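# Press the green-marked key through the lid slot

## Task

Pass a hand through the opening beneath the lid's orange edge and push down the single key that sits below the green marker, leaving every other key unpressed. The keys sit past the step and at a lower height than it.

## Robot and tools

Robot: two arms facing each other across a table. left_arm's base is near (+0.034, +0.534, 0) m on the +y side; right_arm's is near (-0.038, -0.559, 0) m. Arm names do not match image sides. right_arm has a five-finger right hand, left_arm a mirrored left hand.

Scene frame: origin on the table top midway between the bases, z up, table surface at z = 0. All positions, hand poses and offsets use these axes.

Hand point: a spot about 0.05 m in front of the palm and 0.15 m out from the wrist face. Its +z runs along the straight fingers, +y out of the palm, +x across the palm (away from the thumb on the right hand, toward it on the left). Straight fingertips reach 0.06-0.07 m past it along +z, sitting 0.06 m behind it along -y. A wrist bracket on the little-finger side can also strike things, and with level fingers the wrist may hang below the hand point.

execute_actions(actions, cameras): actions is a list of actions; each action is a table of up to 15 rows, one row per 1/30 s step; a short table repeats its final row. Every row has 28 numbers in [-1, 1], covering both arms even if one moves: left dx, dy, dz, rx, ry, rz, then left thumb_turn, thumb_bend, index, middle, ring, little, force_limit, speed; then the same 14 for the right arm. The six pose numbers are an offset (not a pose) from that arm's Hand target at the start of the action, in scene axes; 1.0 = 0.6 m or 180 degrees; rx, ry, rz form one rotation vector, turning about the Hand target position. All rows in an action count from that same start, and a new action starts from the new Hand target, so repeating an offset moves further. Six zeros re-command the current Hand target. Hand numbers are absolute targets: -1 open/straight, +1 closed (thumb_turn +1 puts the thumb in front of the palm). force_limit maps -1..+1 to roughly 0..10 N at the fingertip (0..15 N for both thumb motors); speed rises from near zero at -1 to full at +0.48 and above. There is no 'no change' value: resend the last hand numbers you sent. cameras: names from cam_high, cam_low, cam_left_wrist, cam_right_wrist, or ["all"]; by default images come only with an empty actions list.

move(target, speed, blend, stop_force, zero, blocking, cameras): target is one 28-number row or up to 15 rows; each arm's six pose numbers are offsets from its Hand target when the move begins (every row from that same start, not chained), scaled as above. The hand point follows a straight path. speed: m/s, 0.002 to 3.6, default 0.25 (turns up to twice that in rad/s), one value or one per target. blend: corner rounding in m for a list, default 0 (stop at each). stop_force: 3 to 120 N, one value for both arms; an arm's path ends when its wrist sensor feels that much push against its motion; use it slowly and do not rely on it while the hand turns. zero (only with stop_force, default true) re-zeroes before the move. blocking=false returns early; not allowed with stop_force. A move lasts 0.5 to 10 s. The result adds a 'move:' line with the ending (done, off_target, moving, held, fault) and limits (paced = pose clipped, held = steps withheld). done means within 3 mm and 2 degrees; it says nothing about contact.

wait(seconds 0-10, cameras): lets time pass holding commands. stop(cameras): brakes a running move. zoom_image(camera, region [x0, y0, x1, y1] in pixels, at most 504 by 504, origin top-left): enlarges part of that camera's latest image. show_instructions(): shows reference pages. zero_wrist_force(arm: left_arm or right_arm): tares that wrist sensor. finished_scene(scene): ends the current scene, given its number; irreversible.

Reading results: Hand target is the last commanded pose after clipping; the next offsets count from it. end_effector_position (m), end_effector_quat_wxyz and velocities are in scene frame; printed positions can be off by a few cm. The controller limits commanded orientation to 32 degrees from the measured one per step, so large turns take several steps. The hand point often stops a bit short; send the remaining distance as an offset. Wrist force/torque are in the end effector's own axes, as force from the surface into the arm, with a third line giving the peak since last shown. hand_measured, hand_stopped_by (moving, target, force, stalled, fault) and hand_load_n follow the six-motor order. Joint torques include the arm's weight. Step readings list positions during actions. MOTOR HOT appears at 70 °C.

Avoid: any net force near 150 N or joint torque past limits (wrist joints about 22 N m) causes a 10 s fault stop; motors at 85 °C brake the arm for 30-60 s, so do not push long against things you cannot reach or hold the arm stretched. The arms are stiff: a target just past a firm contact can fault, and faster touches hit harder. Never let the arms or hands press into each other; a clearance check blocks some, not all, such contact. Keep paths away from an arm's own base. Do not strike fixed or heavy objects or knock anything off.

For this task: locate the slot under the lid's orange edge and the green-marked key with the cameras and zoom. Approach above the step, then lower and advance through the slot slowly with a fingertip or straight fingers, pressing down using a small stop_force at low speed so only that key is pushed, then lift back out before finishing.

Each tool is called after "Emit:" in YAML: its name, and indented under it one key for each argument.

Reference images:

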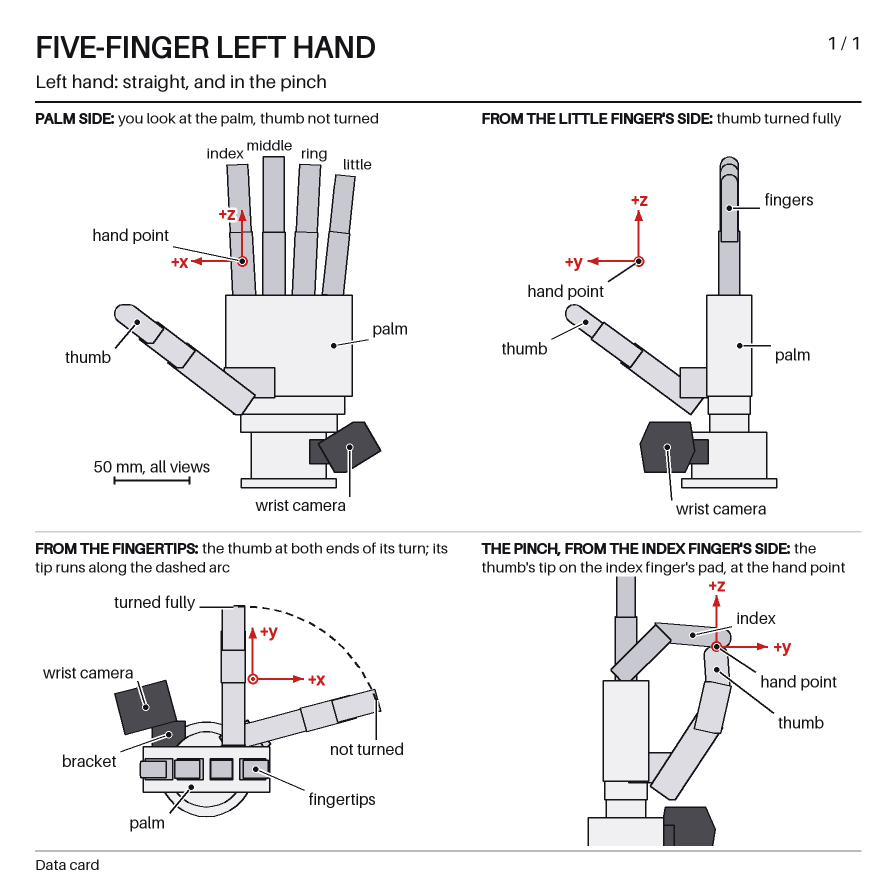

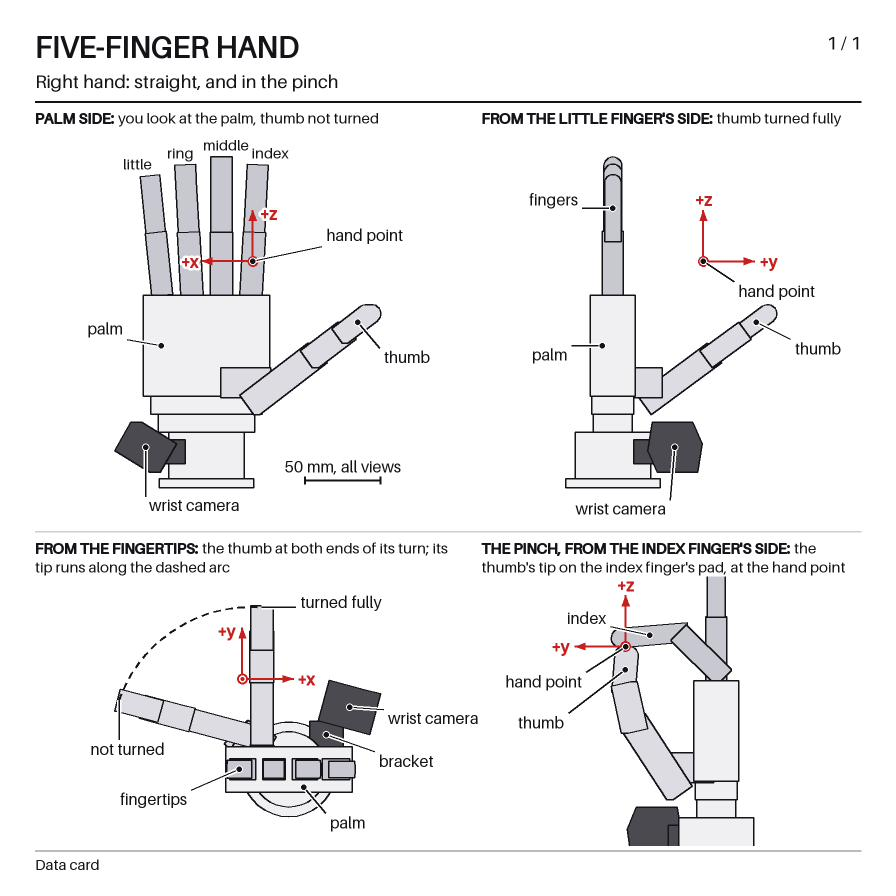

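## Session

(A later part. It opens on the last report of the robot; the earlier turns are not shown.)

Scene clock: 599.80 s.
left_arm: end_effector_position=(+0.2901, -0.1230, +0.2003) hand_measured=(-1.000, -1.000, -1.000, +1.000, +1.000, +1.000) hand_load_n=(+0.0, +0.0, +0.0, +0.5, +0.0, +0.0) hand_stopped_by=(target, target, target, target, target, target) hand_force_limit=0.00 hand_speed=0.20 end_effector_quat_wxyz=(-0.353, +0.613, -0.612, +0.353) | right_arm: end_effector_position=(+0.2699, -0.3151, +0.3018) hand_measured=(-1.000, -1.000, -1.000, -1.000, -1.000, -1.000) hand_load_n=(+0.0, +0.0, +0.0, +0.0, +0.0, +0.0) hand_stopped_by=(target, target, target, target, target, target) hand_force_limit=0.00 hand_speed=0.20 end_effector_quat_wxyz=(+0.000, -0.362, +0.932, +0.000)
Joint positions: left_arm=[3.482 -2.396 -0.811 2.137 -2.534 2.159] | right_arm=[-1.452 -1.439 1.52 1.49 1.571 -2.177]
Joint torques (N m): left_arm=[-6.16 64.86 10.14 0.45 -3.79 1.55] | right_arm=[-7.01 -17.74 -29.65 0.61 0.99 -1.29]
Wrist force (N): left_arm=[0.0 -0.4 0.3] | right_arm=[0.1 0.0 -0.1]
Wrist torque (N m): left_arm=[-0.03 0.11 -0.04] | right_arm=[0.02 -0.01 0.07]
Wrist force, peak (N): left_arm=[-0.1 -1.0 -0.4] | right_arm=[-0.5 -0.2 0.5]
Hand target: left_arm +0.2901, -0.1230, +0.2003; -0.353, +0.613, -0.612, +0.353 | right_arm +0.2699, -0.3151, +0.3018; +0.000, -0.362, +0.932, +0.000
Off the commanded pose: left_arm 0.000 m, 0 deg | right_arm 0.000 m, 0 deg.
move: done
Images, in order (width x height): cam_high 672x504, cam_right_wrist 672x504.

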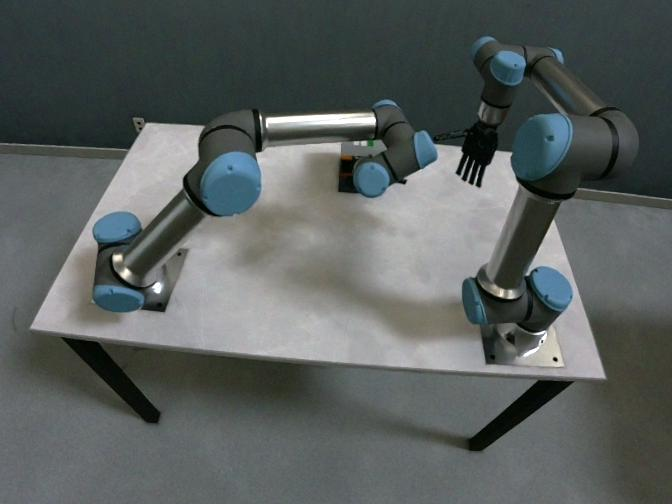

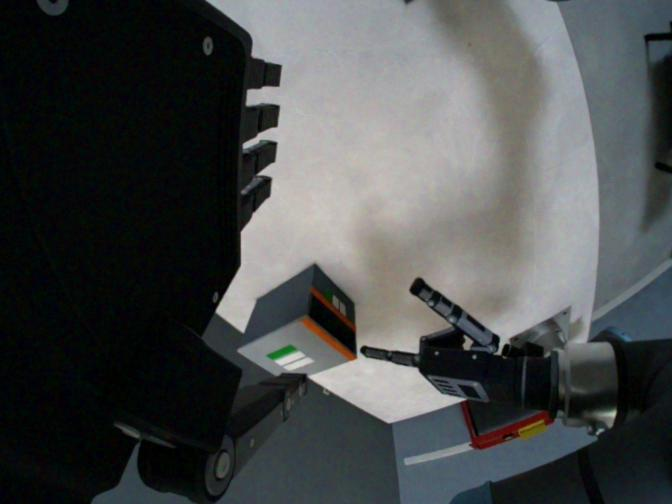

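Emit:
move:
  target:
    - [0.0167,0,-0.2493,0,0,0,-1,-1,-1,1,1,1,0,0.2,0,0,0,0,0,0,-1,-1,-1,-1,-1,-1,0,0.2]
  speed: 0.15
  cameras: ["cam_right_wrist"]

Emit:
move:
  target:
    - [0.15,0,0,0,0,0,-1,-1,-1,1,1,1,0,0.2,0,0,0,0,0,0,-1,-1,-1,-1,-1,-1,0,0.2]
  speed: 0.025
  stop_force: 3.5
  cameras: ["cam_right_wrist"]

Scene clock: 604.43 s.
left_arm: end_effector_position=(+0.3001, -0.1230, +0.0508) hand_measured=(-1.000, -1.000, -1.000, +1.000, +1.000, +1.000) hand_load_n=(+0.0, +0.0, -0.5, +0.0, +0.0, +0.0) hand_stopped_by=(target, target, target, target, target, target) hand_force_limit=0.00 hand_speed=0.20 end_effector_quat_wxyz=(-0.353, +0.613, -0.612, +0.353) | right_arm: end_effector_position=(+0.2699, -0.3151, +0.3018) hand_measured=(-1.000, -1.000, -1.000, -1.000, -1.000, -1.000) hand_load_n=(+0.0, +0.0, +0.0, +0.0, +0.0, +0.0) hand_stopped_by=(target, target, target, target, target, target) hand_force_limit=0.00 hand_speed=0.20 end_effector_quat_wxyz=(+0.000, -0.362, +0.932, +0.000)
Joint positions: left_arm=[3.497 -2.491 -1.021 2.463 -2.526 2.183] | right_arm=[-1.452 -1.439 1.52 1.49 1.571 -2.177]
Joint torques (N m): left_arm=[7.32 50.09 8.97 0.3 1.31 1.3] | right_arm=[-2.41 -17.85 -20.38 0.42 1.12 -0.98]
Wrist force (N): left_arm=[0.3 -0.3 0.2] | right_arm=[0.3 -0.2 0.1]
Wrist torque (N m): left_arm=[-0.01 0.04 -0.03] | right_arm=[-0.02 -0.04 0.07]
Wrist force, peak (N): left_arm=[0.1 -1.2 0.0] | right_arm=[0.0 -0.1 0.7]
Hand target: left_arm +0.3002, -0.1230, +0.0507; -0.353, +0.613, -0.612, +0.353 | right_arm +0.2699, -0.3151, +0.3018; +0.000, -0.362, +0.932, +0.000
Off the commanded pose: left_arm 0.000 m, 0 deg | right_arm 0.000 m, 0 deg.
move: done
Images, in order (width x height): cam_right_wrist 672x504.

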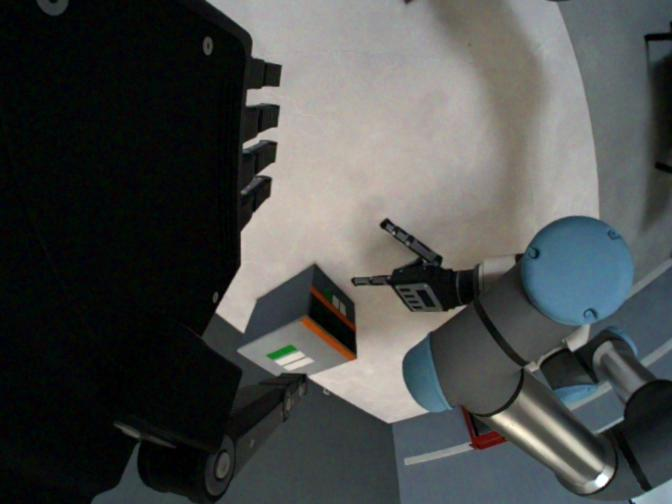

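Scene clock: 608.17 s.
left_arm: end_effector_position=(+0.3640, -0.1229, +0.0507) hand_measured=(-1.000, -1.000, -1.000, +1.000, +1.000, +1.000) hand_load_n=(+0.0, +0.0, -1.5, +0.0, +0.0, +0.0) hand_stopped_by=(target, target, target, target, target, target) hand_force_limit=0.00 hand_speed=0.20 end_effector_quat_wxyz=(-0.353, +0.613, -0.612, +0.353) | right_arm: end_effector_position=(+0.2699, -0.3151, +0.3018) hand_measured=(-1.000, -1.000, -1.000, -1.000, -1.000, -1.000) hand_load_n=(+0.0, -0.5, +0.0, +0.0, +0.0, +0.0) hand_stopped_by=(target, target, target, target, target, target) hand_force_limit=0.00 hand_speed=0.20 end_effector_quat_wxyz=(+0.000, -0.362, +0.932, +0.000)
Joint positions: left_arm=[3.592 -2.497 -0.986 2.54 -2.475 2.316] | right_arm=[-1.452 -1.439 1.52 1.49 1.571 -2.177]
Joint torques (N m): left_arm=[-5.89 68.33 9.61 -4.14 -3.85 -1.35] | right_arm=[0.35 -18.14 -13.39 0.53 1.1 -0.76]
Wrist force (N): left_arm=[0.7 1.1 -0.3] | right_arm=[-0.2 -0.2 0.3]
Wrist torque (N m): left_arm=[0.02 0.03 -0.03] | right_arm=[-0.02 0.02 0.05]
Wrist force, peak (N): left_arm=[0.2 5.3 -10.4] | right_arm=[0.0 -0.5 0.5]
Hand target: left_arm +0.3640, -0.1229, +0.0507; -0.353, +0.613, -0.612, +0.353 (not the last commanded pose) | right_arm +0.2699, -0.3151, +0.3018; +0.000, -0.362, +0.932, +0.000
Off the commanded pose: left_arm 0.026 m, 0 deg | right_arm 0.000 m, 0 deg.
move: contact (left_arm)
Images, in order (width x height): cam_right_wrist 672x504.

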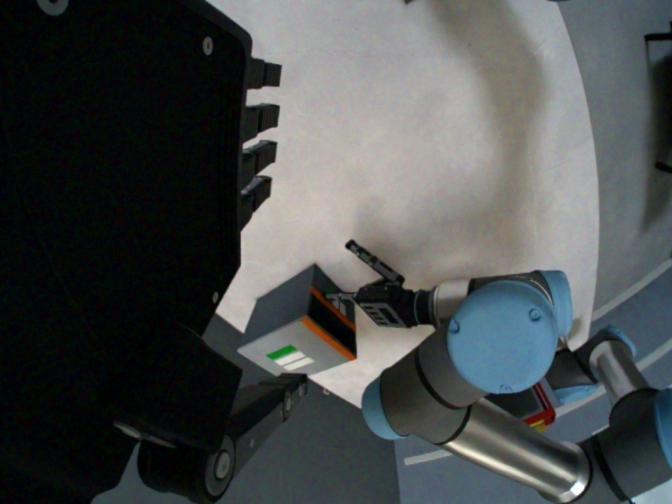

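Emit:
zoom_image:
  camera: "cam_right_wrist"
  region: [280, 240, 400, 360]

Scaled by 4.200 from the camera's 672x504 image, which has a finer 960x720 frame.

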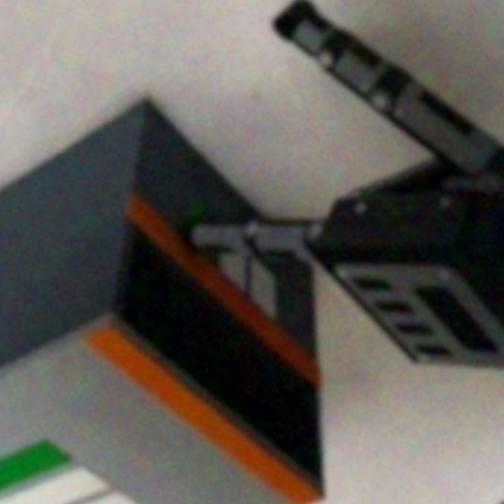

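Emit:
zoom_image:
  camera: "cam_right_wrist"
  region: [305, 265, 365, 325]

Scaled by 8.400 from the camera's 672x504 image, which has a finer 960x720 frame.

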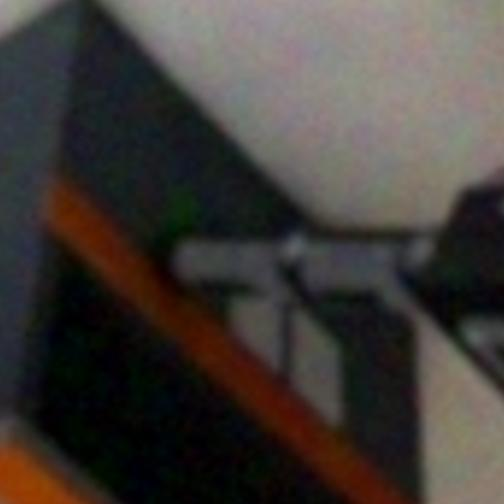

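Emit:
move:
  target:
    - [-0.09,0.0083,0,0,0,0,-1,-1,-1,1,1,1,0,0.2,0,0,0,0,0,0,-1,-1,-1,-1,-1,-1,0,0.2]
    - [-0.0567,0.0083,0.008,0,-0.1389,0,-1,-1,-1,-1,-1,-1,0,0.2,0,0,0,0,0,0,-1,-1,-1,-1,-1,-1,0,0.2]
  speed: 0.12
  cameras: ["cam_right_wrist","cam_high"]

Scene clock: 634.53 s.
left_arm: end_effector_position=(+0.3300, -0.1180, +0.0555) hand_measured=(-1.000, -1.000, -1.000, -1.000, -1.000, -1.000) hand_load_n=(-0.5, +0.0, +0.0, -0.5, +0.0, +0.0) hand_stopped_by=(target, target, target, target, target, target) hand_force_limit=0.00 hand_speed=0.20 end_effector_quat_wxyz=(-0.478, +0.522, -0.521, +0.478) | right_arm: end_effector_position=(+0.2699, -0.3151, +0.3018) hand_measured=(-1.000, -1.000, -1.000, -1.000, -1.000, -1.000) hand_load_n=(+0.0, +0.0, +0.0, +0.0, -0.5, +0.0) hand_stopped_by=(target, target, target, target, target, target) hand_force_limit=0.00 hand_speed=0.20 end_effector_quat_wxyz=(+0.000, -0.362, +0.932, +0.000)
Joint positions: left_arm=[3.457 -2.395 -1.336 3.44 -2.831 2.863] | right_arm=[-1.452 -1.439 1.52 1.49 1.571 -2.177]
Joint torques (N m): left_arm=[-4.9 61.35 8.57 1.6 1.76 1.57] | right_arm=[6.82 -18.01 -8.59 0.45 1.05 -0.48]
Wrist force (N): left_arm=[-0.1 -0.2 0.1] | right_arm=[0.1 0.0 -0.1]
Wrist torque (N m): left_arm=[-0.06 0.11 -0.06] | right_arm=[0.02 -0.01 0.07]
Wrist force, peak (N): left_arm=[0.5 1.4 -0.3] | right_arm=[0.5 0.2 0.3]
Hand target: left_arm +0.3300, -0.1180, +0.0555; -0.478, +0.522, -0.521, +0.478 | right_arm +0.2699, -0.3151, +0.3018; +0.000, -0.362, +0.932, +0.000
Off the commanded pose: left_arm 0.000 m, 0 deg | right_arm 0.000 m, 0 deg.
move: done
Images, in order (width x height): cam_high 672x504, cam_right_wrist 672x504.

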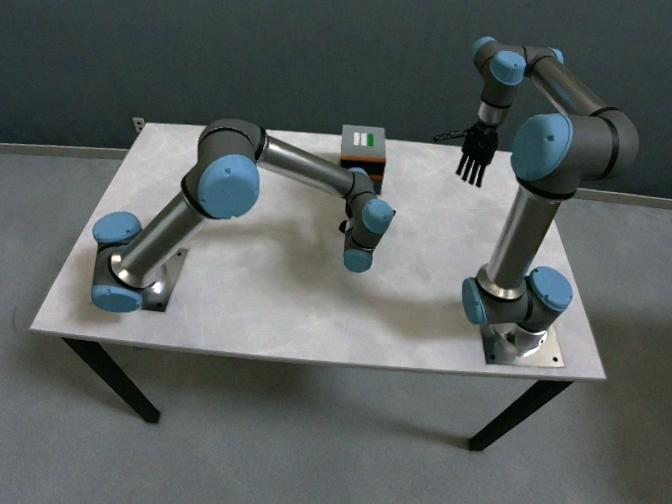

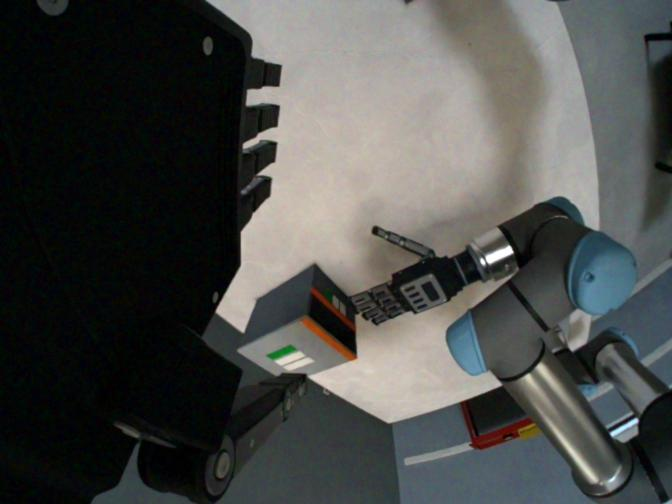

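Emit:
zoom_image:
  camera: "cam_right_wrist"
  region: [290, 250, 410, 370]

Scaled by 4.200 from the camera's 672x504 image, which has a finer 960x720 frame.

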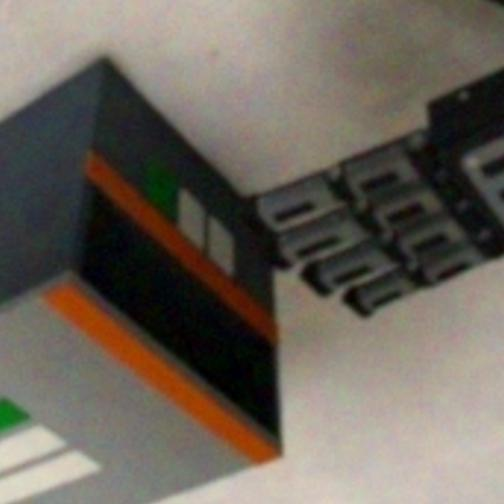

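Emit:
move:
  target:
    - [0.1167,0,-0.0075,0,0,0,-1,-1,-1,-1,-1,-1,0,0.2,0,0,0,0,0,0,-1,-1,-1,-1,-1,-1,0,0.2]
  speed: 0.04
  stop_force: 4
  cameras: ["cam_right_wrist"]

Emit:
zoom_image:
  camera: "cam_right_wrist"
  region: [290, 250, 410, 370]

Scene clock: 642.00 s.
left_arm: end_effector_position=(+0.4000, -0.1180, +0.0510) hand_measured=(-1.000, -1.000, -1.000, -1.000, -1.000, -1.000) hand_load_n=(+0.0, +0.0, +0.0, +0.0, +0.0, +0.0) hand_stopped_by=(target, target, target, target, target, target) hand_force_limit=0.00 hand_speed=0.20 end_effector_quat_wxyz=(-0.478, +0.522, -0.521, +0.478) | right_arm: end_effector_position=(+0.2699, -0.3151, +0.3018) hand_measured=(-1.000, -1.000, -1.000, -1.000, -1.000, -1.000) hand_load_n=(+0.0, -0.5, +0.0, +0.0, +0.0, +0.0) hand_stopped_by=(target, target, target, target, target, target) hand_force_limit=0.00 hand_speed=0.20 end_effector_quat_wxyz=(+0.000, -0.362, +0.932, +0.000)
Joint positions: left_arm=[3.564 -2.405 -1.326 3.511 -2.728 2.939] | right_arm=[-1.452 -1.439 1.52 1.49 1.571 -2.177]
Joint torques (N m): left_arm=[6.98 47.51 35.85 2.11 2.09 1.57] | right_arm=[7.27 -18.18 -9.11 0.53 0.96 -0.22]
Wrist force (N): left_arm=[-0.2 -0.2 0.0] | right_arm=[-0.1 -0.1 0.1]
Wrist torque (N m): left_arm=[-0.05 0.13 -0.08] | right_arm=[0.00 0.01 0.06]
Wrist force, peak (N): left_arm=[-0.5 -0.5 0.5] | right_arm=[0.3 0.0 0.7]
Hand target: left_arm +0.4000, -0.1180, +0.0510; -0.478, +0.522, -0.521, +0.478 | right_arm +0.2699, -0.3151, +0.3018; +0.000, -0.362, +0.932, +0.000
Off the commanded pose: left_arm 0.000 m, 0 deg | right_arm 0.000 m, 0 deg.
move: done
Images, in order (width x height): cam_right_wrist 672x504.

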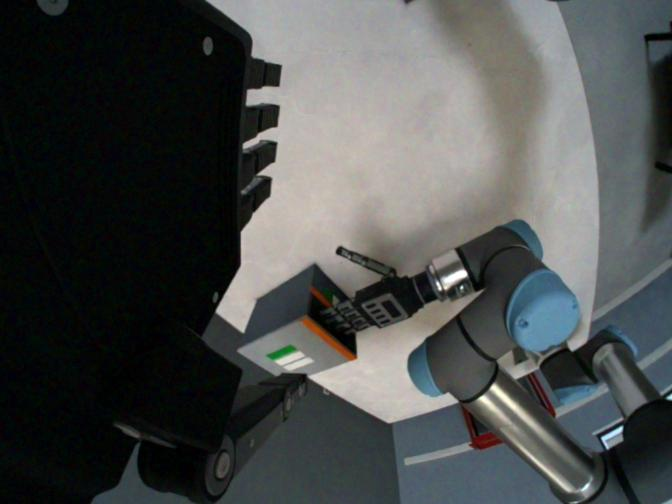

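Scaled by 4.200 from the camera's 672x504 image, which has a finer 960x720 frame.

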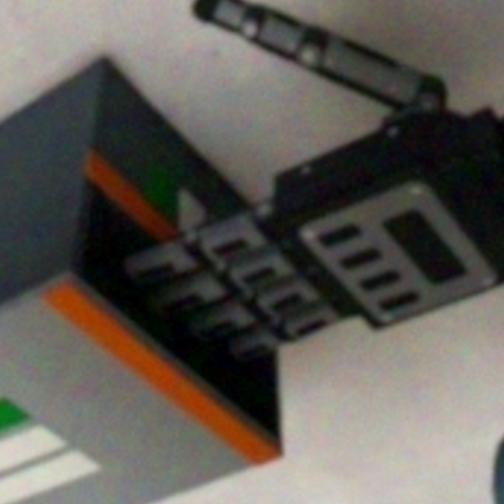

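Emit:
zoom_image:
  camera: "cam_right_wrist"
  region: [305, 285, 365, 345]

Scaled by 8.400 from the camera's 672x504 image, which has a finer 960x720 frame.

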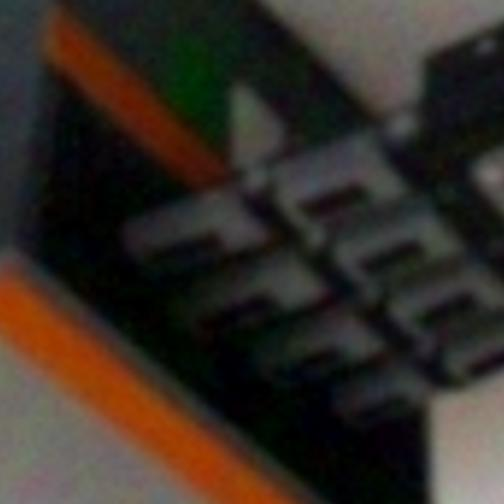

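Emit:
move:
  target:
    - [0.0167,0,0,0,0,0,-1,-1,-1,-1,-1,-1,0,0.2,0,0,0,0,0,0,-1,-1,-1,-1,-1,-1,0,0.2]
    - [0.0167,0,-0.05,0,0,0,-1,-1,-1,-1,-1,-1,0,0.2,0,0,0,0,0,0,-1,-1,-1,-1,-1,-1,0,0.2]
  speed: 0.02
  stop_force: 3
  cameras: ["cam_right_wrist"]

Emit:
zoom_image:
  camera: "cam_right_wrist"
  region: [305, 285, 365, 345]

Scene clock: 657.40 s.
left_arm: end_effector_position=(+0.4100, -0.1180, +0.0391) hand_measured=(-1.000, -1.000, -1.000, -1.000, -1.000, -1.000) hand_load_n=(-0.5, +0.0, +0.0, +0.0, +0.0, +0.0) hand_stopped_by=(target, target, target, target, target, target) hand_force_limit=0.00 hand_speed=0.20 end_effector_quat_wxyz=(-0.478, +0.522, -0.521, +0.478) | right_arm: end_effector_position=(+0.2699, -0.3151, +0.3018) hand_measured=(-1.000, -1.000, -1.000, -1.000, -1.000, -1.000) hand_load_n=(+0.0, +0.0, +0.0, +0.0, +0.0, +0.0) hand_stopped_by=(target, target, target, target, target, target) hand_force_limit=0.00 hand_speed=0.20 end_effector_quat_wxyz=(+0.000, -0.362, +0.932, +0.000)
Joint positions: left_arm=[3.579 -2.424 -1.325 3.536 -2.713 2.947] | right_arm=[-1.452 -1.439 1.52 1.49 1.571 -2.177]
Joint torques (N m): left_arm=[3.55 63.56 36.14 -2.19 1.67 0.49] | right_arm=[6.03 -18.91 -9.37 0.5 1.04 0.02]
Wrist force (N): left_arm=[-0.3 -0.4 0.2] | right_arm=[0.0 -0.2 0.5]
Wrist torque (N m): left_arm=[-0.09 0.15 -0.06] | right_arm=[-0.05 -0.01 0.05]
Wrist force, peak (N): left_arm=[-0.6 -6.5 -4.3] | right_arm=[0.1 -0.2 0.5]
Hand target: left_arm +0.4100, -0.1180, +0.0391; -0.478, +0.522, -0.521, +0.478 (not the last commanded pose) | right_arm +0.2699, -0.3151, +0.3018; +0.000, -0.362, +0.932, +0.000
Off the commanded pose: left_arm 0.018 m, 0 deg | right_arm 0.000 m, 0 deg.
move: contact (left_arm); path passed 1 of 2 targets
Images, in order (width x height): cam_right_wrist 672x504.

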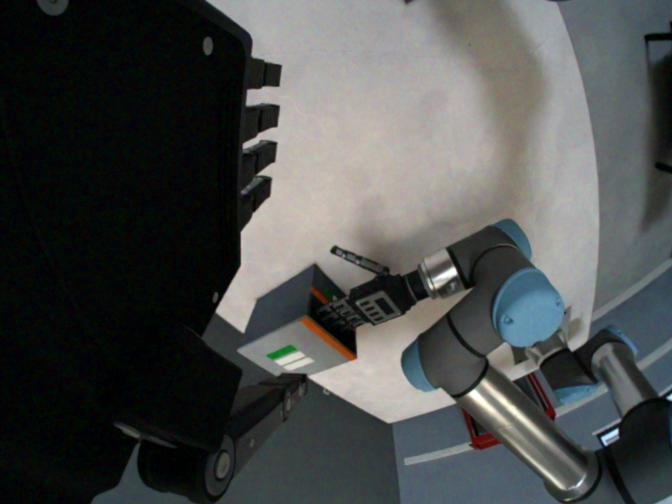

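Scaled by 8.400 from the camera's 672x504 image, which has a finer 960x720 frame.

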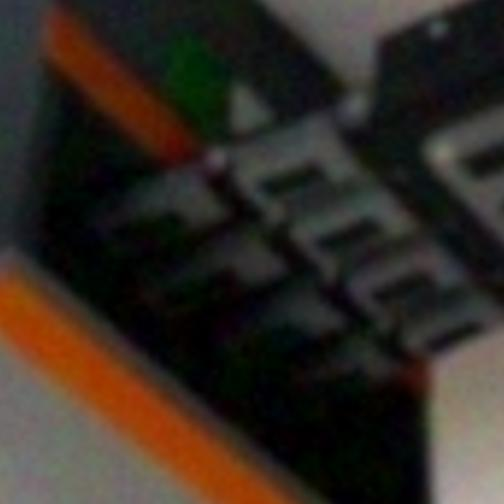

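Emit:
move:
  target:
    - [0,0,0.0183,0,0,0,-1,-1,-1,-1,-1,-1,0,0.2,0,0,0,0,0,0,-1,-1,-1,-1,-1,-1,0,0.2]
    - [0.1267,0,0.0183,0,0,0,-1,-1,-1,-1,-1,-1,0,0.2,0,0,0,0,0,0,-1,-1,-1,-1,-1,-1,0,0.2]
  speed: 0.04
  stop_force: 5
  cameras: ["cam_right_wrist"]

Emit:
zoom_image:
  camera: "cam_right_wrist"
  region: [270, 250, 390, 370]

Scene clock: 668.07 s.
left_arm: end_effector_position=(+0.4860, -0.1180, +0.0501) hand_measured=(-1.000, -1.000, -1.000, -1.000, -1.000, -1.000) hand_load_n=(-0.5, +0.0, +0.0, +0.0, +0.0, +0.0) hand_stopped_by=(target, target, target, target, target, target) hand_force_limit=0.00 hand_speed=0.20 end_effector_quat_wxyz=(-0.478, +0.522, -0.521, +0.478) | right_arm: end_effector_position=(+0.2699, -0.3151, +0.3018) hand_measured=(-1.000, -1.000, -1.000, -1.000, -1.000, -1.000) hand_load_n=(+0.0, +0.0, +0.0, +0.0, +0.0, +0.0) hand_stopped_by=(target, target, target, target, target, target) hand_force_limit=0.00 hand_speed=0.20 end_effector_quat_wxyz=(+0.000, -0.362, +0.932, +0.000)
Joint positions: left_arm=[3.686 -2.442 -1.253 3.521 -2.608 2.991] | right_arm=[-1.452 -1.439 1.52 1.49 1.571 -2.177]
Joint torques (N m): left_arm=[7.72 48.94 36.19 -1.9 2.07 1.51] | right_arm=[6.04 -18.86 -8.57 0.48 1.15 0.26]
Wrist force (N): left_arm=[0.1 -0.2 0.2] | right_arm=[0.0 0.1 0.2]
Wrist torque (N m): left_arm=[-0.05 0.09 -0.05] | right_arm=[0.01 0.00 0.06]
Wrist force, peak (N): left_arm=[-0.3 -0.7 0.0] | right_arm=[0.1 -0.6 0.1]
Hand target: left_arm +0.4860, -0.1180, +0.0501; -0.478, +0.522, -0.521, +0.478 | right_arm +0.2699, -0.3151, +0.3018; +0.000, -0.362, +0.932, +0.000
Off the commanded pose: left_arm 0.000 m, 0 deg | right_arm 0.000 m, 0 deg.
move: done
Images, in order (width x height): cam_right_wrist 672x504.

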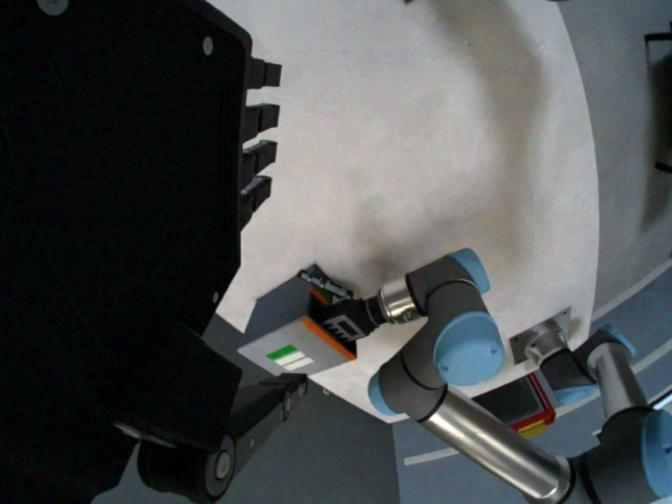

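Scaled by 4.200 from the camera's 672x504 image, which has a finer 960x720 frame.

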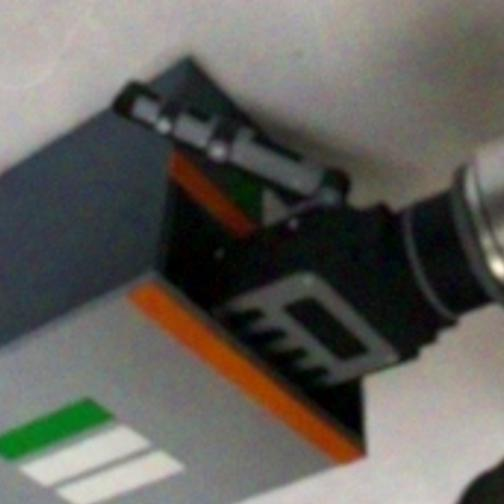

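Emit:
move:
  target:
    - [0,0,0,0,0,0,-1,-1,-0.4,-1,-1,-1,-0.5,-0.9,0,0,0,0,0,0,-1,-1,-1,-1,-1,-1,0,0.2]
  cameras: []

Scene clock: 672.83 s.
left_arm: end_effector_position=(+0.4860, -0.1180, +0.0501) hand_measured=(-1.000, -1.000, -0.526, -1.000, -1.000, -1.000) hand_load_n=(-0.5, +0.0, +2.0, +0.0, +0.0, +0.0) hand_stopped_by=(target, target, force, target, target, target) hand_force_limit=-0.50 hand_speed=-0.90 end_effector_quat_wxyz=(-0.478, +0.522, -0.521, +0.478) | right_arm: end_effector_position=(+0.2699, -0.3151, +0.3018) hand_measured=(-1.000, -1.000, -1.000, -1.000, -1.000, -1.000) hand_load_n=(+0.0, +0.0, +0.0, +0.0, +0.0, +0.0) hand_stopped_by=(target, target, target, target, target, target) hand_force_limit=0.00 hand_speed=0.20 end_effector_quat_wxyz=(+0.000, -0.362, +0.932, +0.000)
Joint positions: left_arm=[3.686 -2.442 -1.253 3.521 -2.608 2.991] | right_arm=[-1.452 -1.439 1.52 1.49 1.571 -2.177]
Joint torques (N m): left_arm=[2.82 48.45 30.79 -2.09 1.93 1.61] | right_arm=[6.25 -19.16 -8.71 0.46 1.01 0.51]
Wrist force (N): left_arm=[-0.3 -3.4 3.3] | right_arm=[0.2 -0.2 0.1]
Wrist torque (N m): left_arm=[-0.20 0.08 -0.07] | right_arm=[-0.02 -0.03 0.07]
Wrist force, peak (N): left_arm=[-0.2 -4.2 3.2] | right_arm=[0.7 -0.2 0.2]
Hand target: left_arm +0.4860, -0.1180, +0.0501; -0.478, +0.522, -0.521, +0.478 | right_arm +0.2699, -0.3151, +0.3018; +0.000, -0.362, +0.932, +0.000
Off the commanded pose: left_arm 0.000 m, 0 deg | right_arm 0.000 m, 0 deg.
move: done
No camera images: "cameras" was empty.

Emit:
move:
  target:
    - [0,0,0,0,0,0,-1,-1,-0.8,-1,-1,-1,-0.5,-0.5,0,0,0,0,0,0,-1,-1,-1,-1,-1,-1,0,0.2]
  cameras: []

Emit:
move:
  target:
    - [0,0,0.0133,0,0,0,-1,-1,-0.8,-1,-1,-1,-0.5,-0.5,0,0,0,0,0,0,-1,-1,-1,-1,-1,-1,0,0.2]
    - [0.02,0,0.0133,0,0,0,-1,-1,-0.8,-1,-1,-1,-0.5,-0.5,0,0,0,0,0,0,-1,-1,-1,-1,-1,-1,0,0.2]
  speed: 0.03
  stop_force: 4
  cameras: []

Emit:
move:
  target:
    - [0,0,0,0,0,0,-1,-1,-0.3,-1,-1,-1,-0.5,-0.9,0,0,0,0,0,0,-1,-1,-1,-1,-1,-1,0,0.2]
  cameras: ["cam_right_wrist"]

Scene clock: 685.43 s.
left_arm: end_effector_position=(+0.4860, -0.1180, +0.0501) hand_measured=(-1.000, -1.000, -0.800, -1.000, -1.000, -1.000) hand_load_n=(-0.5, +0.0, +0.0, +0.0, +0.0, +0.0) hand_stopped_by=(target, target, target, target, target, target) hand_force_limit=-0.50 hand_speed=-0.50 end_effector_quat_wxyz=(-0.478, +0.522, -0.521, +0.478) | right_arm: end_effector_position=(+0.2699, -0.3151, +0.3018) hand_measured=(-1.000, -1.000, -1.000, -1.000, -1.000, -1.000) hand_load_n=(+0.0, +0.0, +0.0, -0.5, +0.0, +0.0) hand_stopped_by=(target, target, target, target, target, target) hand_force_limit=0.00 hand_speed=0.20 end_effector_quat_wxyz=(+0.000, -0.362, +0.932, +0.000)
Joint positions: left_arm=[3.686 -2.442 -1.253 3.521 -2.608 2.991] | right_arm=[-1.452 -1.439 1.52 1.49 1.571 -2.177]
Joint torques (N m): left_arm=[-1.38 49.82 16.88 -0.49 1.68 1.51] | right_arm=[6.63 -19.15 -8.65 0.62 1.17 0.47]
Wrist force (N): left_arm=[0.0 -0.2 0.1] | right_arm=[-0.1 -0.2 0.2]
Wrist torque (N m): left_arm=[-0.05 0.10 -0.06] | right_arm=[-0.03 0.01 0.06]
Wrist force, peak (N): left_arm=[-0.5 -3.6 3.4] | right_arm=[0.5 -0.4 0.3]
Hand target: left_arm +0.4860, -0.1180, +0.0501; -0.478, +0.522, -0.521, +0.478 | right_arm +0.2699, -0.3151, +0.3018; +0.000, -0.362, +0.932, +0.000
Off the commanded pose: left_arm 0.000 m, 0 deg | right_arm 0.000 m, 0 deg.
move: done
No camera images: "cameras" was empty.

Scene clock: 687.07 s.
left_arm: end_effector_position=(+0.4980, -0.1180, +0.0581) hand_measured=(-1.000, -1.000, -0.800, -1.000, -1.000, -1.000) hand_load_n=(+0.0, +0.0, -0.5, -0.5, +0.0, +0.0) hand_stopped_by=(target, target, target, target, target, target) hand_force_limit=-0.50 hand_speed=-0.50 end_effector_quat_wxyz=(-0.478, +0.522, -0.521, +0.478) | right_arm: end_effector_position=(+0.2699, -0.3151, +0.3018) hand_measured=(-1.000, -1.000, -1.000, -1.000, -1.000, -1.000) hand_load_n=(+0.0, -0.5, +0.0, +0.0, -0.5, +0.0) hand_stopped_by=(target, target, target, target, target, target) hand_force_limit=0.00 hand_speed=0.20 end_effector_quat_wxyz=(+0.000, -0.362, +0.932, +0.000)
Joint positions: left_arm=[3.702 -2.439 -1.234 3.505 -2.592 2.997] | right_arm=[-1.452 -1.439 1.52 1.49 1.571 -2.177]
Joint torques (N m): left_arm=[7.48 48.12 37.95 -1.76 2.01 1.48] | right_arm=[6.26 -19.47 -8.93 0.49 1.14 0.71]
Wrist force (N): left_arm=[-0.1 -0.3 -0.1] | right_arm=[0.2 -0.2 0.1]
Wrist torque (N m): left_arm=[-0.05 0.13 -0.06] | right_arm=[-0.01 -0.02 0.06]
Wrist force, peak (N): left_arm=[-0.1 -0.7 0.1] | right_arm=[0.3 -0.4 0.4]
Hand target: left_arm +0.4980, -0.1180, +0.0581; -0.478, +0.522, -0.521, +0.478 | right_arm +0.2699, -0.3151, +0.3018; +0.000, -0.362, +0.932, +0.000
Off the commanded pose: left_arm 0.000 m, 0 deg | right_arm 0.000 m, 0 deg.
move: done
No camera images: "cameras" was empty.

Scene clock: 689.13 s.
left_arm: end_effector_position=(+0.4980, -0.1180, +0.0581) hand_measured=(-1.000, -1.000, -0.300, -1.000, -1.000, -1.000) hand_load_n=(+0.0, +0.0, +0.0, +0.0, +0.0, +0.0) hand_stopped_by=(target, target, target, target, target, target) hand_force_limit=-0.50 hand_speed=-0.90 end_effector_quat_wxyz=(-0.478, +0.522, -0.521, +0.478) | right_arm: end_effector_position=(+0.2699, -0.3151, +0.3018) hand_measured=(-1.000, -1.000, -1.000, -1.000, -1.000, -1.000) hand_load_n=(+0.0, +0.0, +0.0, +0.0, +0.0, +0.0) hand_stopped_by=(target, target, target, target, target, target) hand_force_limit=0.00 hand_speed=0.20 end_effector_quat_wxyz=(+0.000, -0.362, +0.932, +0.000)
Joint positions: left_arm=[3.702 -2.439 -1.234 3.505 -2.592 2.997] | right_arm=[-1.452 -1.439 1.52 1.49 1.571 -2.177]
Joint torques (N m): left_arm=[7.8 49.38 37.07 -1.77 1.97 1.3] | right_arm=[6.78 -19.49 -8.4 0.52 1.06 0.62]
Wrist force (N): left_arm=[-0.2 -0.1 -0.2] | right_arm=[0.1 -0.1 0.1]
Wrist torque (N m): left_arm=[-0.02 0.15 -0.08] | right_arm=[0.00 0.00 0.06]
Wrist force, peak (N): left_arm=[-0.3 -0.5 -0.5] | right_arm=[0.2 0.2 0.7]
Hand target: left_arm +0.4980, -0.1180, +0.0581; -0.478, +0.522, -0.521, +0.478 | right_arm +0.2699, -0.3151, +0.3018; +0.000, -0.362, +0.932, +0.000
Off the commanded pose: left_arm 0.000 m, 0 deg | right_arm 0.000 m, 0 deg.
move: done
Images, in order (width x height): cam_right_wrist 672x504.

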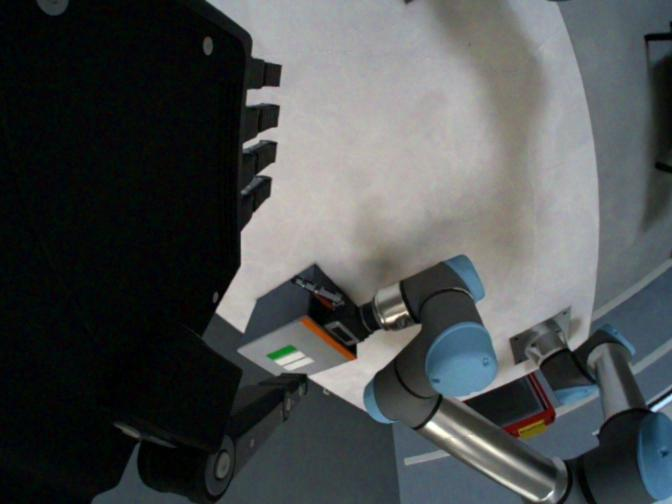

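Emit:
zoom_image:
  camera: "cam_right_wrist"
  region: [275, 250, 385, 360]

Scaled by 4.582 from the camera's 672x504 image, which has a finer 960x720 frame.

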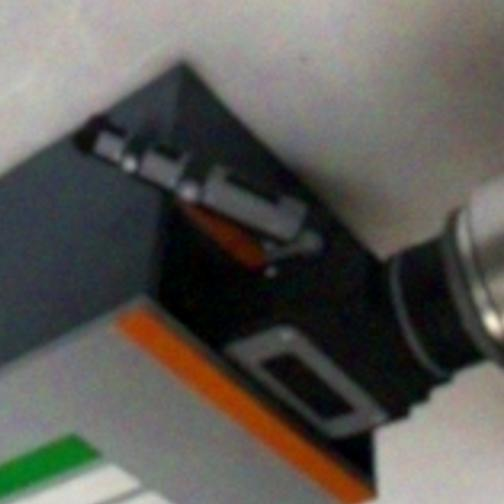

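Emit:
move:
  target:
    - [0,0,0,0,0,0,-1,-1,-1,-1,-1,-1,-0.5,-0.3,0,0,0,0,0,0,-1,-1,-1,-1,-1,-1,0,0.2]
  cameras: []

Emit:
move:
  target:
    - [-0.0333,0,-0.002,0,0,0,-1,-1,-1,-1,-1,-1,-0.5,-0.3,0,0,0,0,0,0,-1,-1,-1,-1,-1,-1,0,0.2]
    - [-0.0333,-0.0367,-0.002,0,0,0,-1,-1,-1,-1,-1,-1,-0.5,-0.3,0,0,0,0,0,0,-1,-1,-1,-1,-1,-1,0,0.2]
    - [0.0233,-0.0367,-0.002,0,0,0,-1,-1,-1,-1,-1,-1,-0.5,-0.3,0,0,0,0,0,0,-1,-1,-1,-1,-1,-1,0,0.2]
  speed: 0.04
  stop_force: 5
  cameras: ["cam_right_wrist"]

Emit:
zoom_image:
  camera: "cam_right_wrist"
  region: [275, 250, 385, 360]

Scene clock: 722.63 s.
left_arm: end_effector_position=(+0.4980, -0.1180, +0.0581) hand_measured=(-1.000, -1.000, -1.000, -1.000, -1.000, -1.000) hand_load_n=(+0.0, +0.0, -0.5, +0.0, +0.0, +0.0) hand_stopped_by=(target, target, target, target, target, target) hand_force_limit=-0.50 hand_speed=-0.30 end_effector_quat_wxyz=(-0.478, +0.522, -0.521, +0.478) | right_arm: end_effector_position=(+0.2699, -0.3151, +0.3018) hand_measured=(-1.000, -1.000, -1.000, -1.000, -1.000, -1.000) hand_load_n=(+0.0, +0.0, +0.0, +0.0, +0.0, +0.0) hand_stopped_by=(target, target, target, target, target, target) hand_force_limit=0.00 hand_speed=0.20 end_effector_quat_wxyz=(+0.000, -0.362, +0.932, +0.000)
Joint positions: left_arm=[3.702 -2.439 -1.234 3.505 -2.592 2.997] | right_arm=[-1.452 -1.439 1.52 1.49 1.571 -2.177]
Joint torques (N m): left_arm=[6.96 49.72 36.74 -1.66 1.93 1.37] | right_arm=[7.15 -18.45 -8.83 0.5 0.9 0.57]
Wrist force (N): left_arm=[-0.1 -0.2 -0.4] | right_arm=[0.0 -0.3 0.2]
Wrist torque (N m): left_arm=[-0.03 0.12 -0.07] | right_arm=[-0.04 -0.01 0.07]
Wrist force, peak (N): left_arm=[-0.2 -0.7 0.0] | right_arm=[0.3 -0.3 0.4]
Hand target: left_arm +0.4980, -0.1180, +0.0581; -0.478, +0.522, -0.521, +0.478 | right_arm +0.2699, -0.3151, +0.3018; +0.000, -0.362, +0.932, +0.000
Off the commanded pose: left_arm 0.000 m, 0 deg | right_arm 0.000 m, 0 deg.
move: done
No camera images: "cameras" was empty.

Scene clock: 725.53 s.
left_arm: end_effector_position=(+0.5120, -0.1400, +0.0569) hand_measured=(-1.000, -1.000, -1.000, -1.000, -1.000, -1.000) hand_load_n=(+0.0, +0.0, +0.0, +0.0, +0.0, +0.0) hand_stopped_by=(target, target, target, target, target, target) hand_force_limit=-0.50 hand_speed=-0.30 end_effector_quat_wxyz=(-0.478, +0.522, -0.521, +0.478) | right_arm: end_effector_position=(+0.2699, -0.3151, +0.3018) hand_measured=(-1.000, -1.000, -1.000, -1.000, -1.000, -1.000) hand_load_n=(+0.0, +0.0, +0.5, +0.0, +0.0, +0.0) hand_stopped_by=(target, target, target, target, target, target) hand_force_limit=0.00 hand_speed=0.20 end_effector_quat_wxyz=(+0.000, -0.362, +0.932, +0.000)
Joint positions: left_arm=[3.703 -2.498 -1.121 3.451 -2.591 2.997] | right_arm=[-1.452 -1.439 1.52 1.49 1.571 -2.177]
Joint torques (N m): left_arm=[7.35 50.96 38.23 -1.89 1.89 1.66] | right_arm=[6.38 -19.24 -8.97 0.54 1.06 0.64]
Wrist force (N): left_arm=[-0.3 0.0 0.5] | right_arm=[0.3 0.0 -0.3]
Wrist torque (N m): left_arm=[0.00 0.15 -0.09] | right_arm=[0.05 -0.02 0.08]
Wrist force, peak (N): left_arm=[-0.3 0.0 0.8] | right_arm=[0.2 -0.1 0.6]
Hand target: left_arm +0.5120, -0.1400, +0.0569; -0.478, +0.522, -0.521, +0.478 | right_arm +0.2699, -0.3151, +0.3018; +0.000, -0.362, +0.932, +0.000
Off the commanded pose: left_arm 0.000 m, 0 deg | right_arm 0.000 m, 0 deg.
move: done
Images, in order (width x height): cam_right_wrist 672x504.

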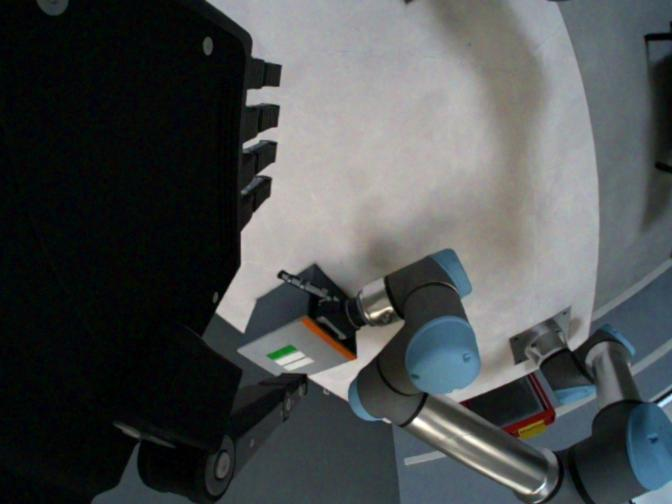

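Scaled by 4.582 from the camera's 672x504 image, which has a finer 960x720 frame.

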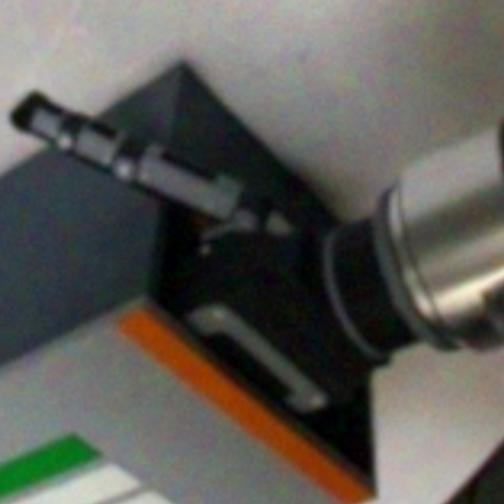

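Emit:
move:
  target: [0,0,0,0,0,0,-1,-1,-1,-0.2,-1,-1,-0.5,-0.85,0,0,0,0,0,0,-1,-1,-1,-1,-1,-1,0,0.2]
  cameras: ["cam_right_wrist"]

Scene clock: 737.03 s.
left_arm: end_effector_position=(+0.5120, -0.1400, +0.0569) hand_measured=(-1.000, -1.000, -1.000, -0.530, -1.000, -1.000) hand_load_n=(+0.0, +0.0, +0.0, +2.5, +0.0, -0.5) hand_stopped_by=(target, target, target, force, target, target) hand_force_limit=-0.50 hand_speed=-0.85 end_effector_quat_wxyz=(-0.478, +0.522, -0.521, +0.478) | right_arm: end_effector_position=(+0.2699, -0.3151, +0.3018) hand_measured=(-1.000, -1.000, -1.000, -1.000, -1.000, -1.000) hand_load_n=(+0.0, +0.0, +0.0, +0.0, +0.0, +0.0) hand_stopped_by=(target, target, target, target, target, target) hand_force_limit=0.00 hand_speed=0.20 end_effector_quat_wxyz=(+0.000, -0.362, +0.932, +0.000)
Joint positions: left_arm=[3.703 -2.498 -1.121 3.451 -2.591 2.997] | right_arm=[-1.452 -1.439 1.52 1.49 1.571 -2.177]
Joint torques (N m): left_arm=[6.39 51.05 34.36 -1.88 1.87 1.51] | right_arm=[6.71 -19.53 -9.73 0.48 0.96 0.57]
Wrist force (N): left_arm=[0.8 -2.9 0.4] | right_arm=[-0.1 0.2 0.0]
Wrist torque (N m): left_arm=[0.05 0.15 0.01] | right_arm=[0.05 0.03 0.06]
Wrist force, peak (N): left_arm=[0.1 -2.9 1.4] | right_arm=[0.2 -0.7 0.0]
Hand target: left_arm +0.5120, -0.1400, +0.0569; -0.478, +0.522, -0.521, +0.478 | right_arm +0.2699, -0.3151, +0.3018; +0.000, -0.362, +0.932, +0.000
Off the commanded pose: left_arm 0.000 m, 0 deg | right_arm 0.000 m, 0 deg.
move: done
Images, in order (width x height): cam_right_wrist 672x504.

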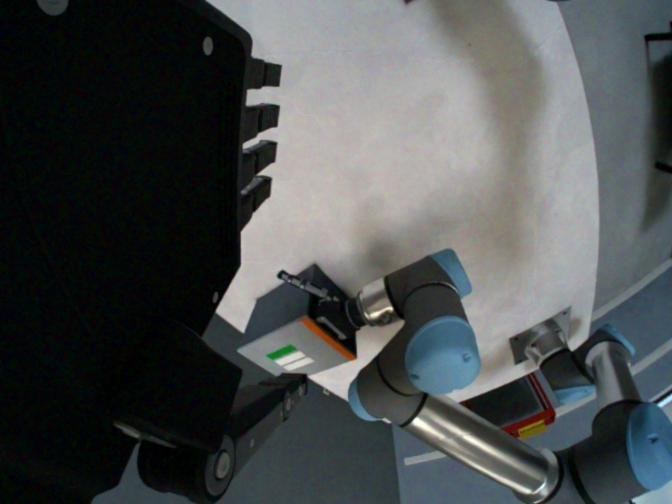

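Emit:
move:
  target: [0,0,0,0,0,0,-1,-1,-1,-0.25,-1,-1,0.0,-0.85,0,0,0,0,0,0,-1,-1,-1,-1,-1,-1,0,0.2]
  cameras: []

Emit:
zoom_image:
  camera: "cam_right_wrist"
  region: [225, 250, 405, 385]

Scene clock: 745.97 s.
left_arm: end_effector_position=(+0.5120, -0.1400, +0.0569) hand_measured=(-1.000, -1.000, -1.000, -0.352, -1.000, -1.000) hand_load_n=(+0.0, +0.0, +0.0, +2.5, +0.0, +0.0) hand_stopped_by=(target, target, target, force, target, target) hand_force_limit=0.00 hand_speed=-0.85 end_effector_quat_wxyz=(-0.478, +0.522, -0.521, +0.478) | right_arm: end_effector_position=(+0.2699, -0.3151, +0.3018) hand_measured=(-1.000, -1.000, -1.000, -1.000, -1.000, -1.000) hand_load_n=(+0.0, +0.0, +0.0, -0.5, +0.0, +0.0) hand_stopped_by=(target, target, target, target, target, target) hand_force_limit=0.00 hand_speed=0.20 end_effector_quat_wxyz=(+0.000, -0.362, +0.932, +0.000)
Joint positions: left_arm=[3.703 -2.498 -1.121 3.451 -2.591 2.997] | right_arm=[-1.452 -1.439 1.52 1.49 1.571 -2.177]
Joint torques (N m): left_arm=[-3.43 50.44 11 -1.94 -1.26 1.22] | right_arm=[6.34 -19.43 -9.34 0.59 0.98 0.55]
Wrist force (N): left_arm=[-1.0 -2.6 0.8] | right_arm=[0.0 0.0 0.1]
Wrist torque (N m): left_arm=[0.03 0.14 -0.04] | right_arm=[0.02 0.00 0.06]
Wrist force, peak (N): left_arm=[-0.4 -4.7 3.0] | right_arm=[-0.2 -0.5 0.4]
Hand target: left_arm +0.5120, -0.1400, +0.0569; -0.478, +0.522, -0.521, +0.478 | right_arm +0.2699, -0.3151, +0.3018; +0.000, -0.362, +0.932, +0.000
Off the commanded pose: left_arm 0.000 m, 0 deg | right_arm 0.000 m, 0 deg.
move: done
No camera images: "cameras" was empty.

Scaled by 2.800 from the camera's 672x504 image, which has a finer 960x720 frame.
This view is cut from an older image: the scene may have changed since it was taken.

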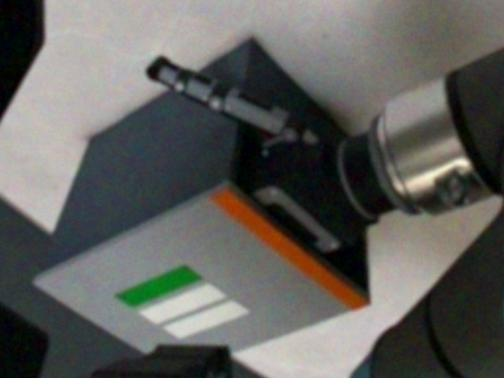

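Emit:
move:
  target: [0,0,0,0,0,0,-1,-1,-1,-0.15,-1,-1,0.4,-0.85,0,0,0,0,0,0,-1,-1,-1,-1,-1,-1,0,0.2]
  cameras: ["cam_left_wrist", "cam_right_wrist"]

Emit:
zoom_image:
  camera: "cam_right_wrist"
  region: [225, 250, 405, 385]

Scene clock: 754.93 s.
left_arm: end_effector_position=(+0.5120, -0.1400, +0.0569) hand_measured=(-1.000, -1.000, -1.000, -0.340, -1.000, -1.000) hand_load_n=(-0.5, +0.0, -0.5, +3.0, +0.0, +0.0) hand_stopped_by=(target, target, target, force, target, target) hand_force_limit=0.40 hand_speed=-0.85 end_effector_quat_wxyz=(-0.478, +0.522, -0.521, +0.478) | right_arm: end_effector_position=(+0.2699, -0.3151, +0.3018) hand_measured=(-1.000, -1.000, -1.000, -1.000, -1.000, -1.000) hand_load_n=(+0.0, +0.0, +0.0, +0.0, +0.0, +0.0) hand_stopped_by=(target, target, target, target, target, target) hand_force_limit=0.00 hand_speed=0.20 end_effector_quat_wxyz=(+0.000, -0.362, +0.932, +0.000)
Joint positions: left_arm=[3.703 -2.498 -1.121 3.451 -2.591 2.997] | right_arm=[-1.452 -1.439 1.52 1.49 1.571 -2.177]
Joint torques (N m): left_arm=[-6.76 51.56 15.48 -1.8 -2.16 1.22] | right_arm=[7.17 -19.47 -8.82 0.47 1.07 0.44]
Wrist force (N): left_arm=[-0.6 -2.9 1.1] | right_arm=[0.1 0.0 0.2]
Wrist torque (N m): left_arm=[0.05 0.11 -0.01] | right_arm=[0.01 -0.01 0.07]
Wrist force, peak (N): left_arm=[-0.8 -4.5 2.2] | right_arm=[0.0 0.0 0.5]
Hand target: left_arm +0.5120, -0.1400, +0.0569; -0.478, +0.522, -0.521, +0.478 | right_arm +0.2699, -0.3151, +0.3018; +0.000, -0.362, +0.932, +0.000
Off the commanded pose: left_arm 0.000 m, 0 deg | right_arm 0.000 m, 0 deg.
move: done
Images, in order (width x height): cam_left_wrist 672x504, cam_right_wrist 672x504.

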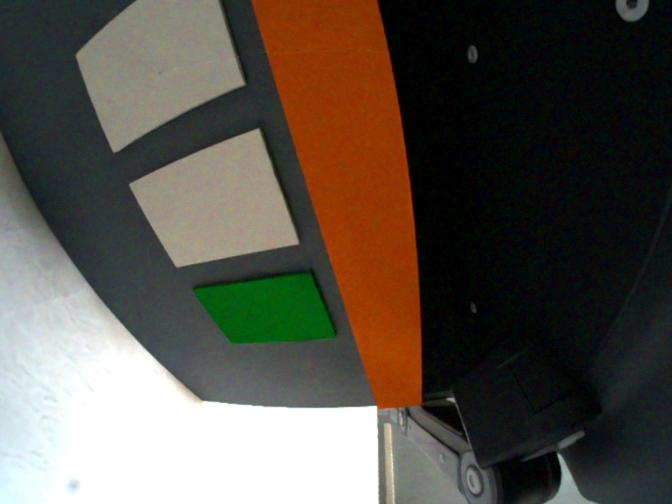

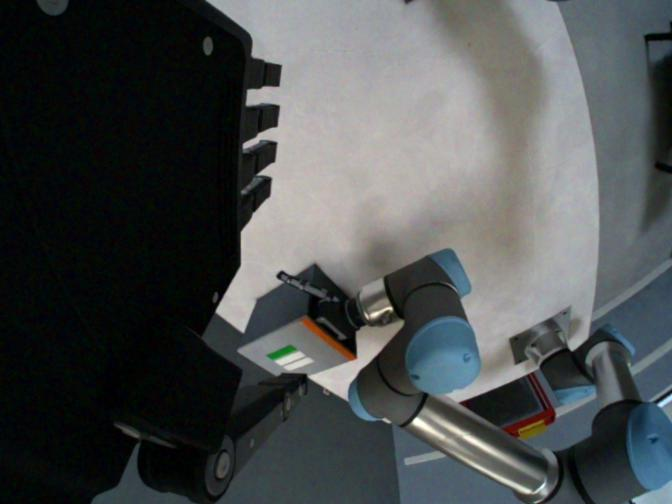

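Scaled by 2.800 from the camera's 672x504 image, which has a finer 960x720 frame.

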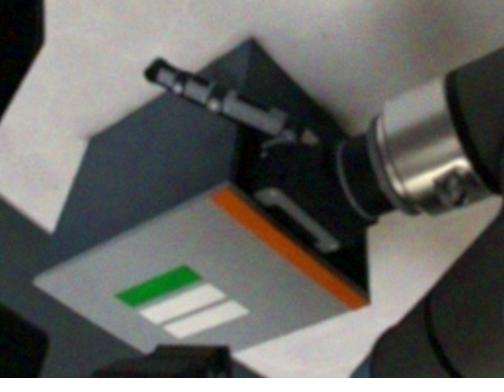

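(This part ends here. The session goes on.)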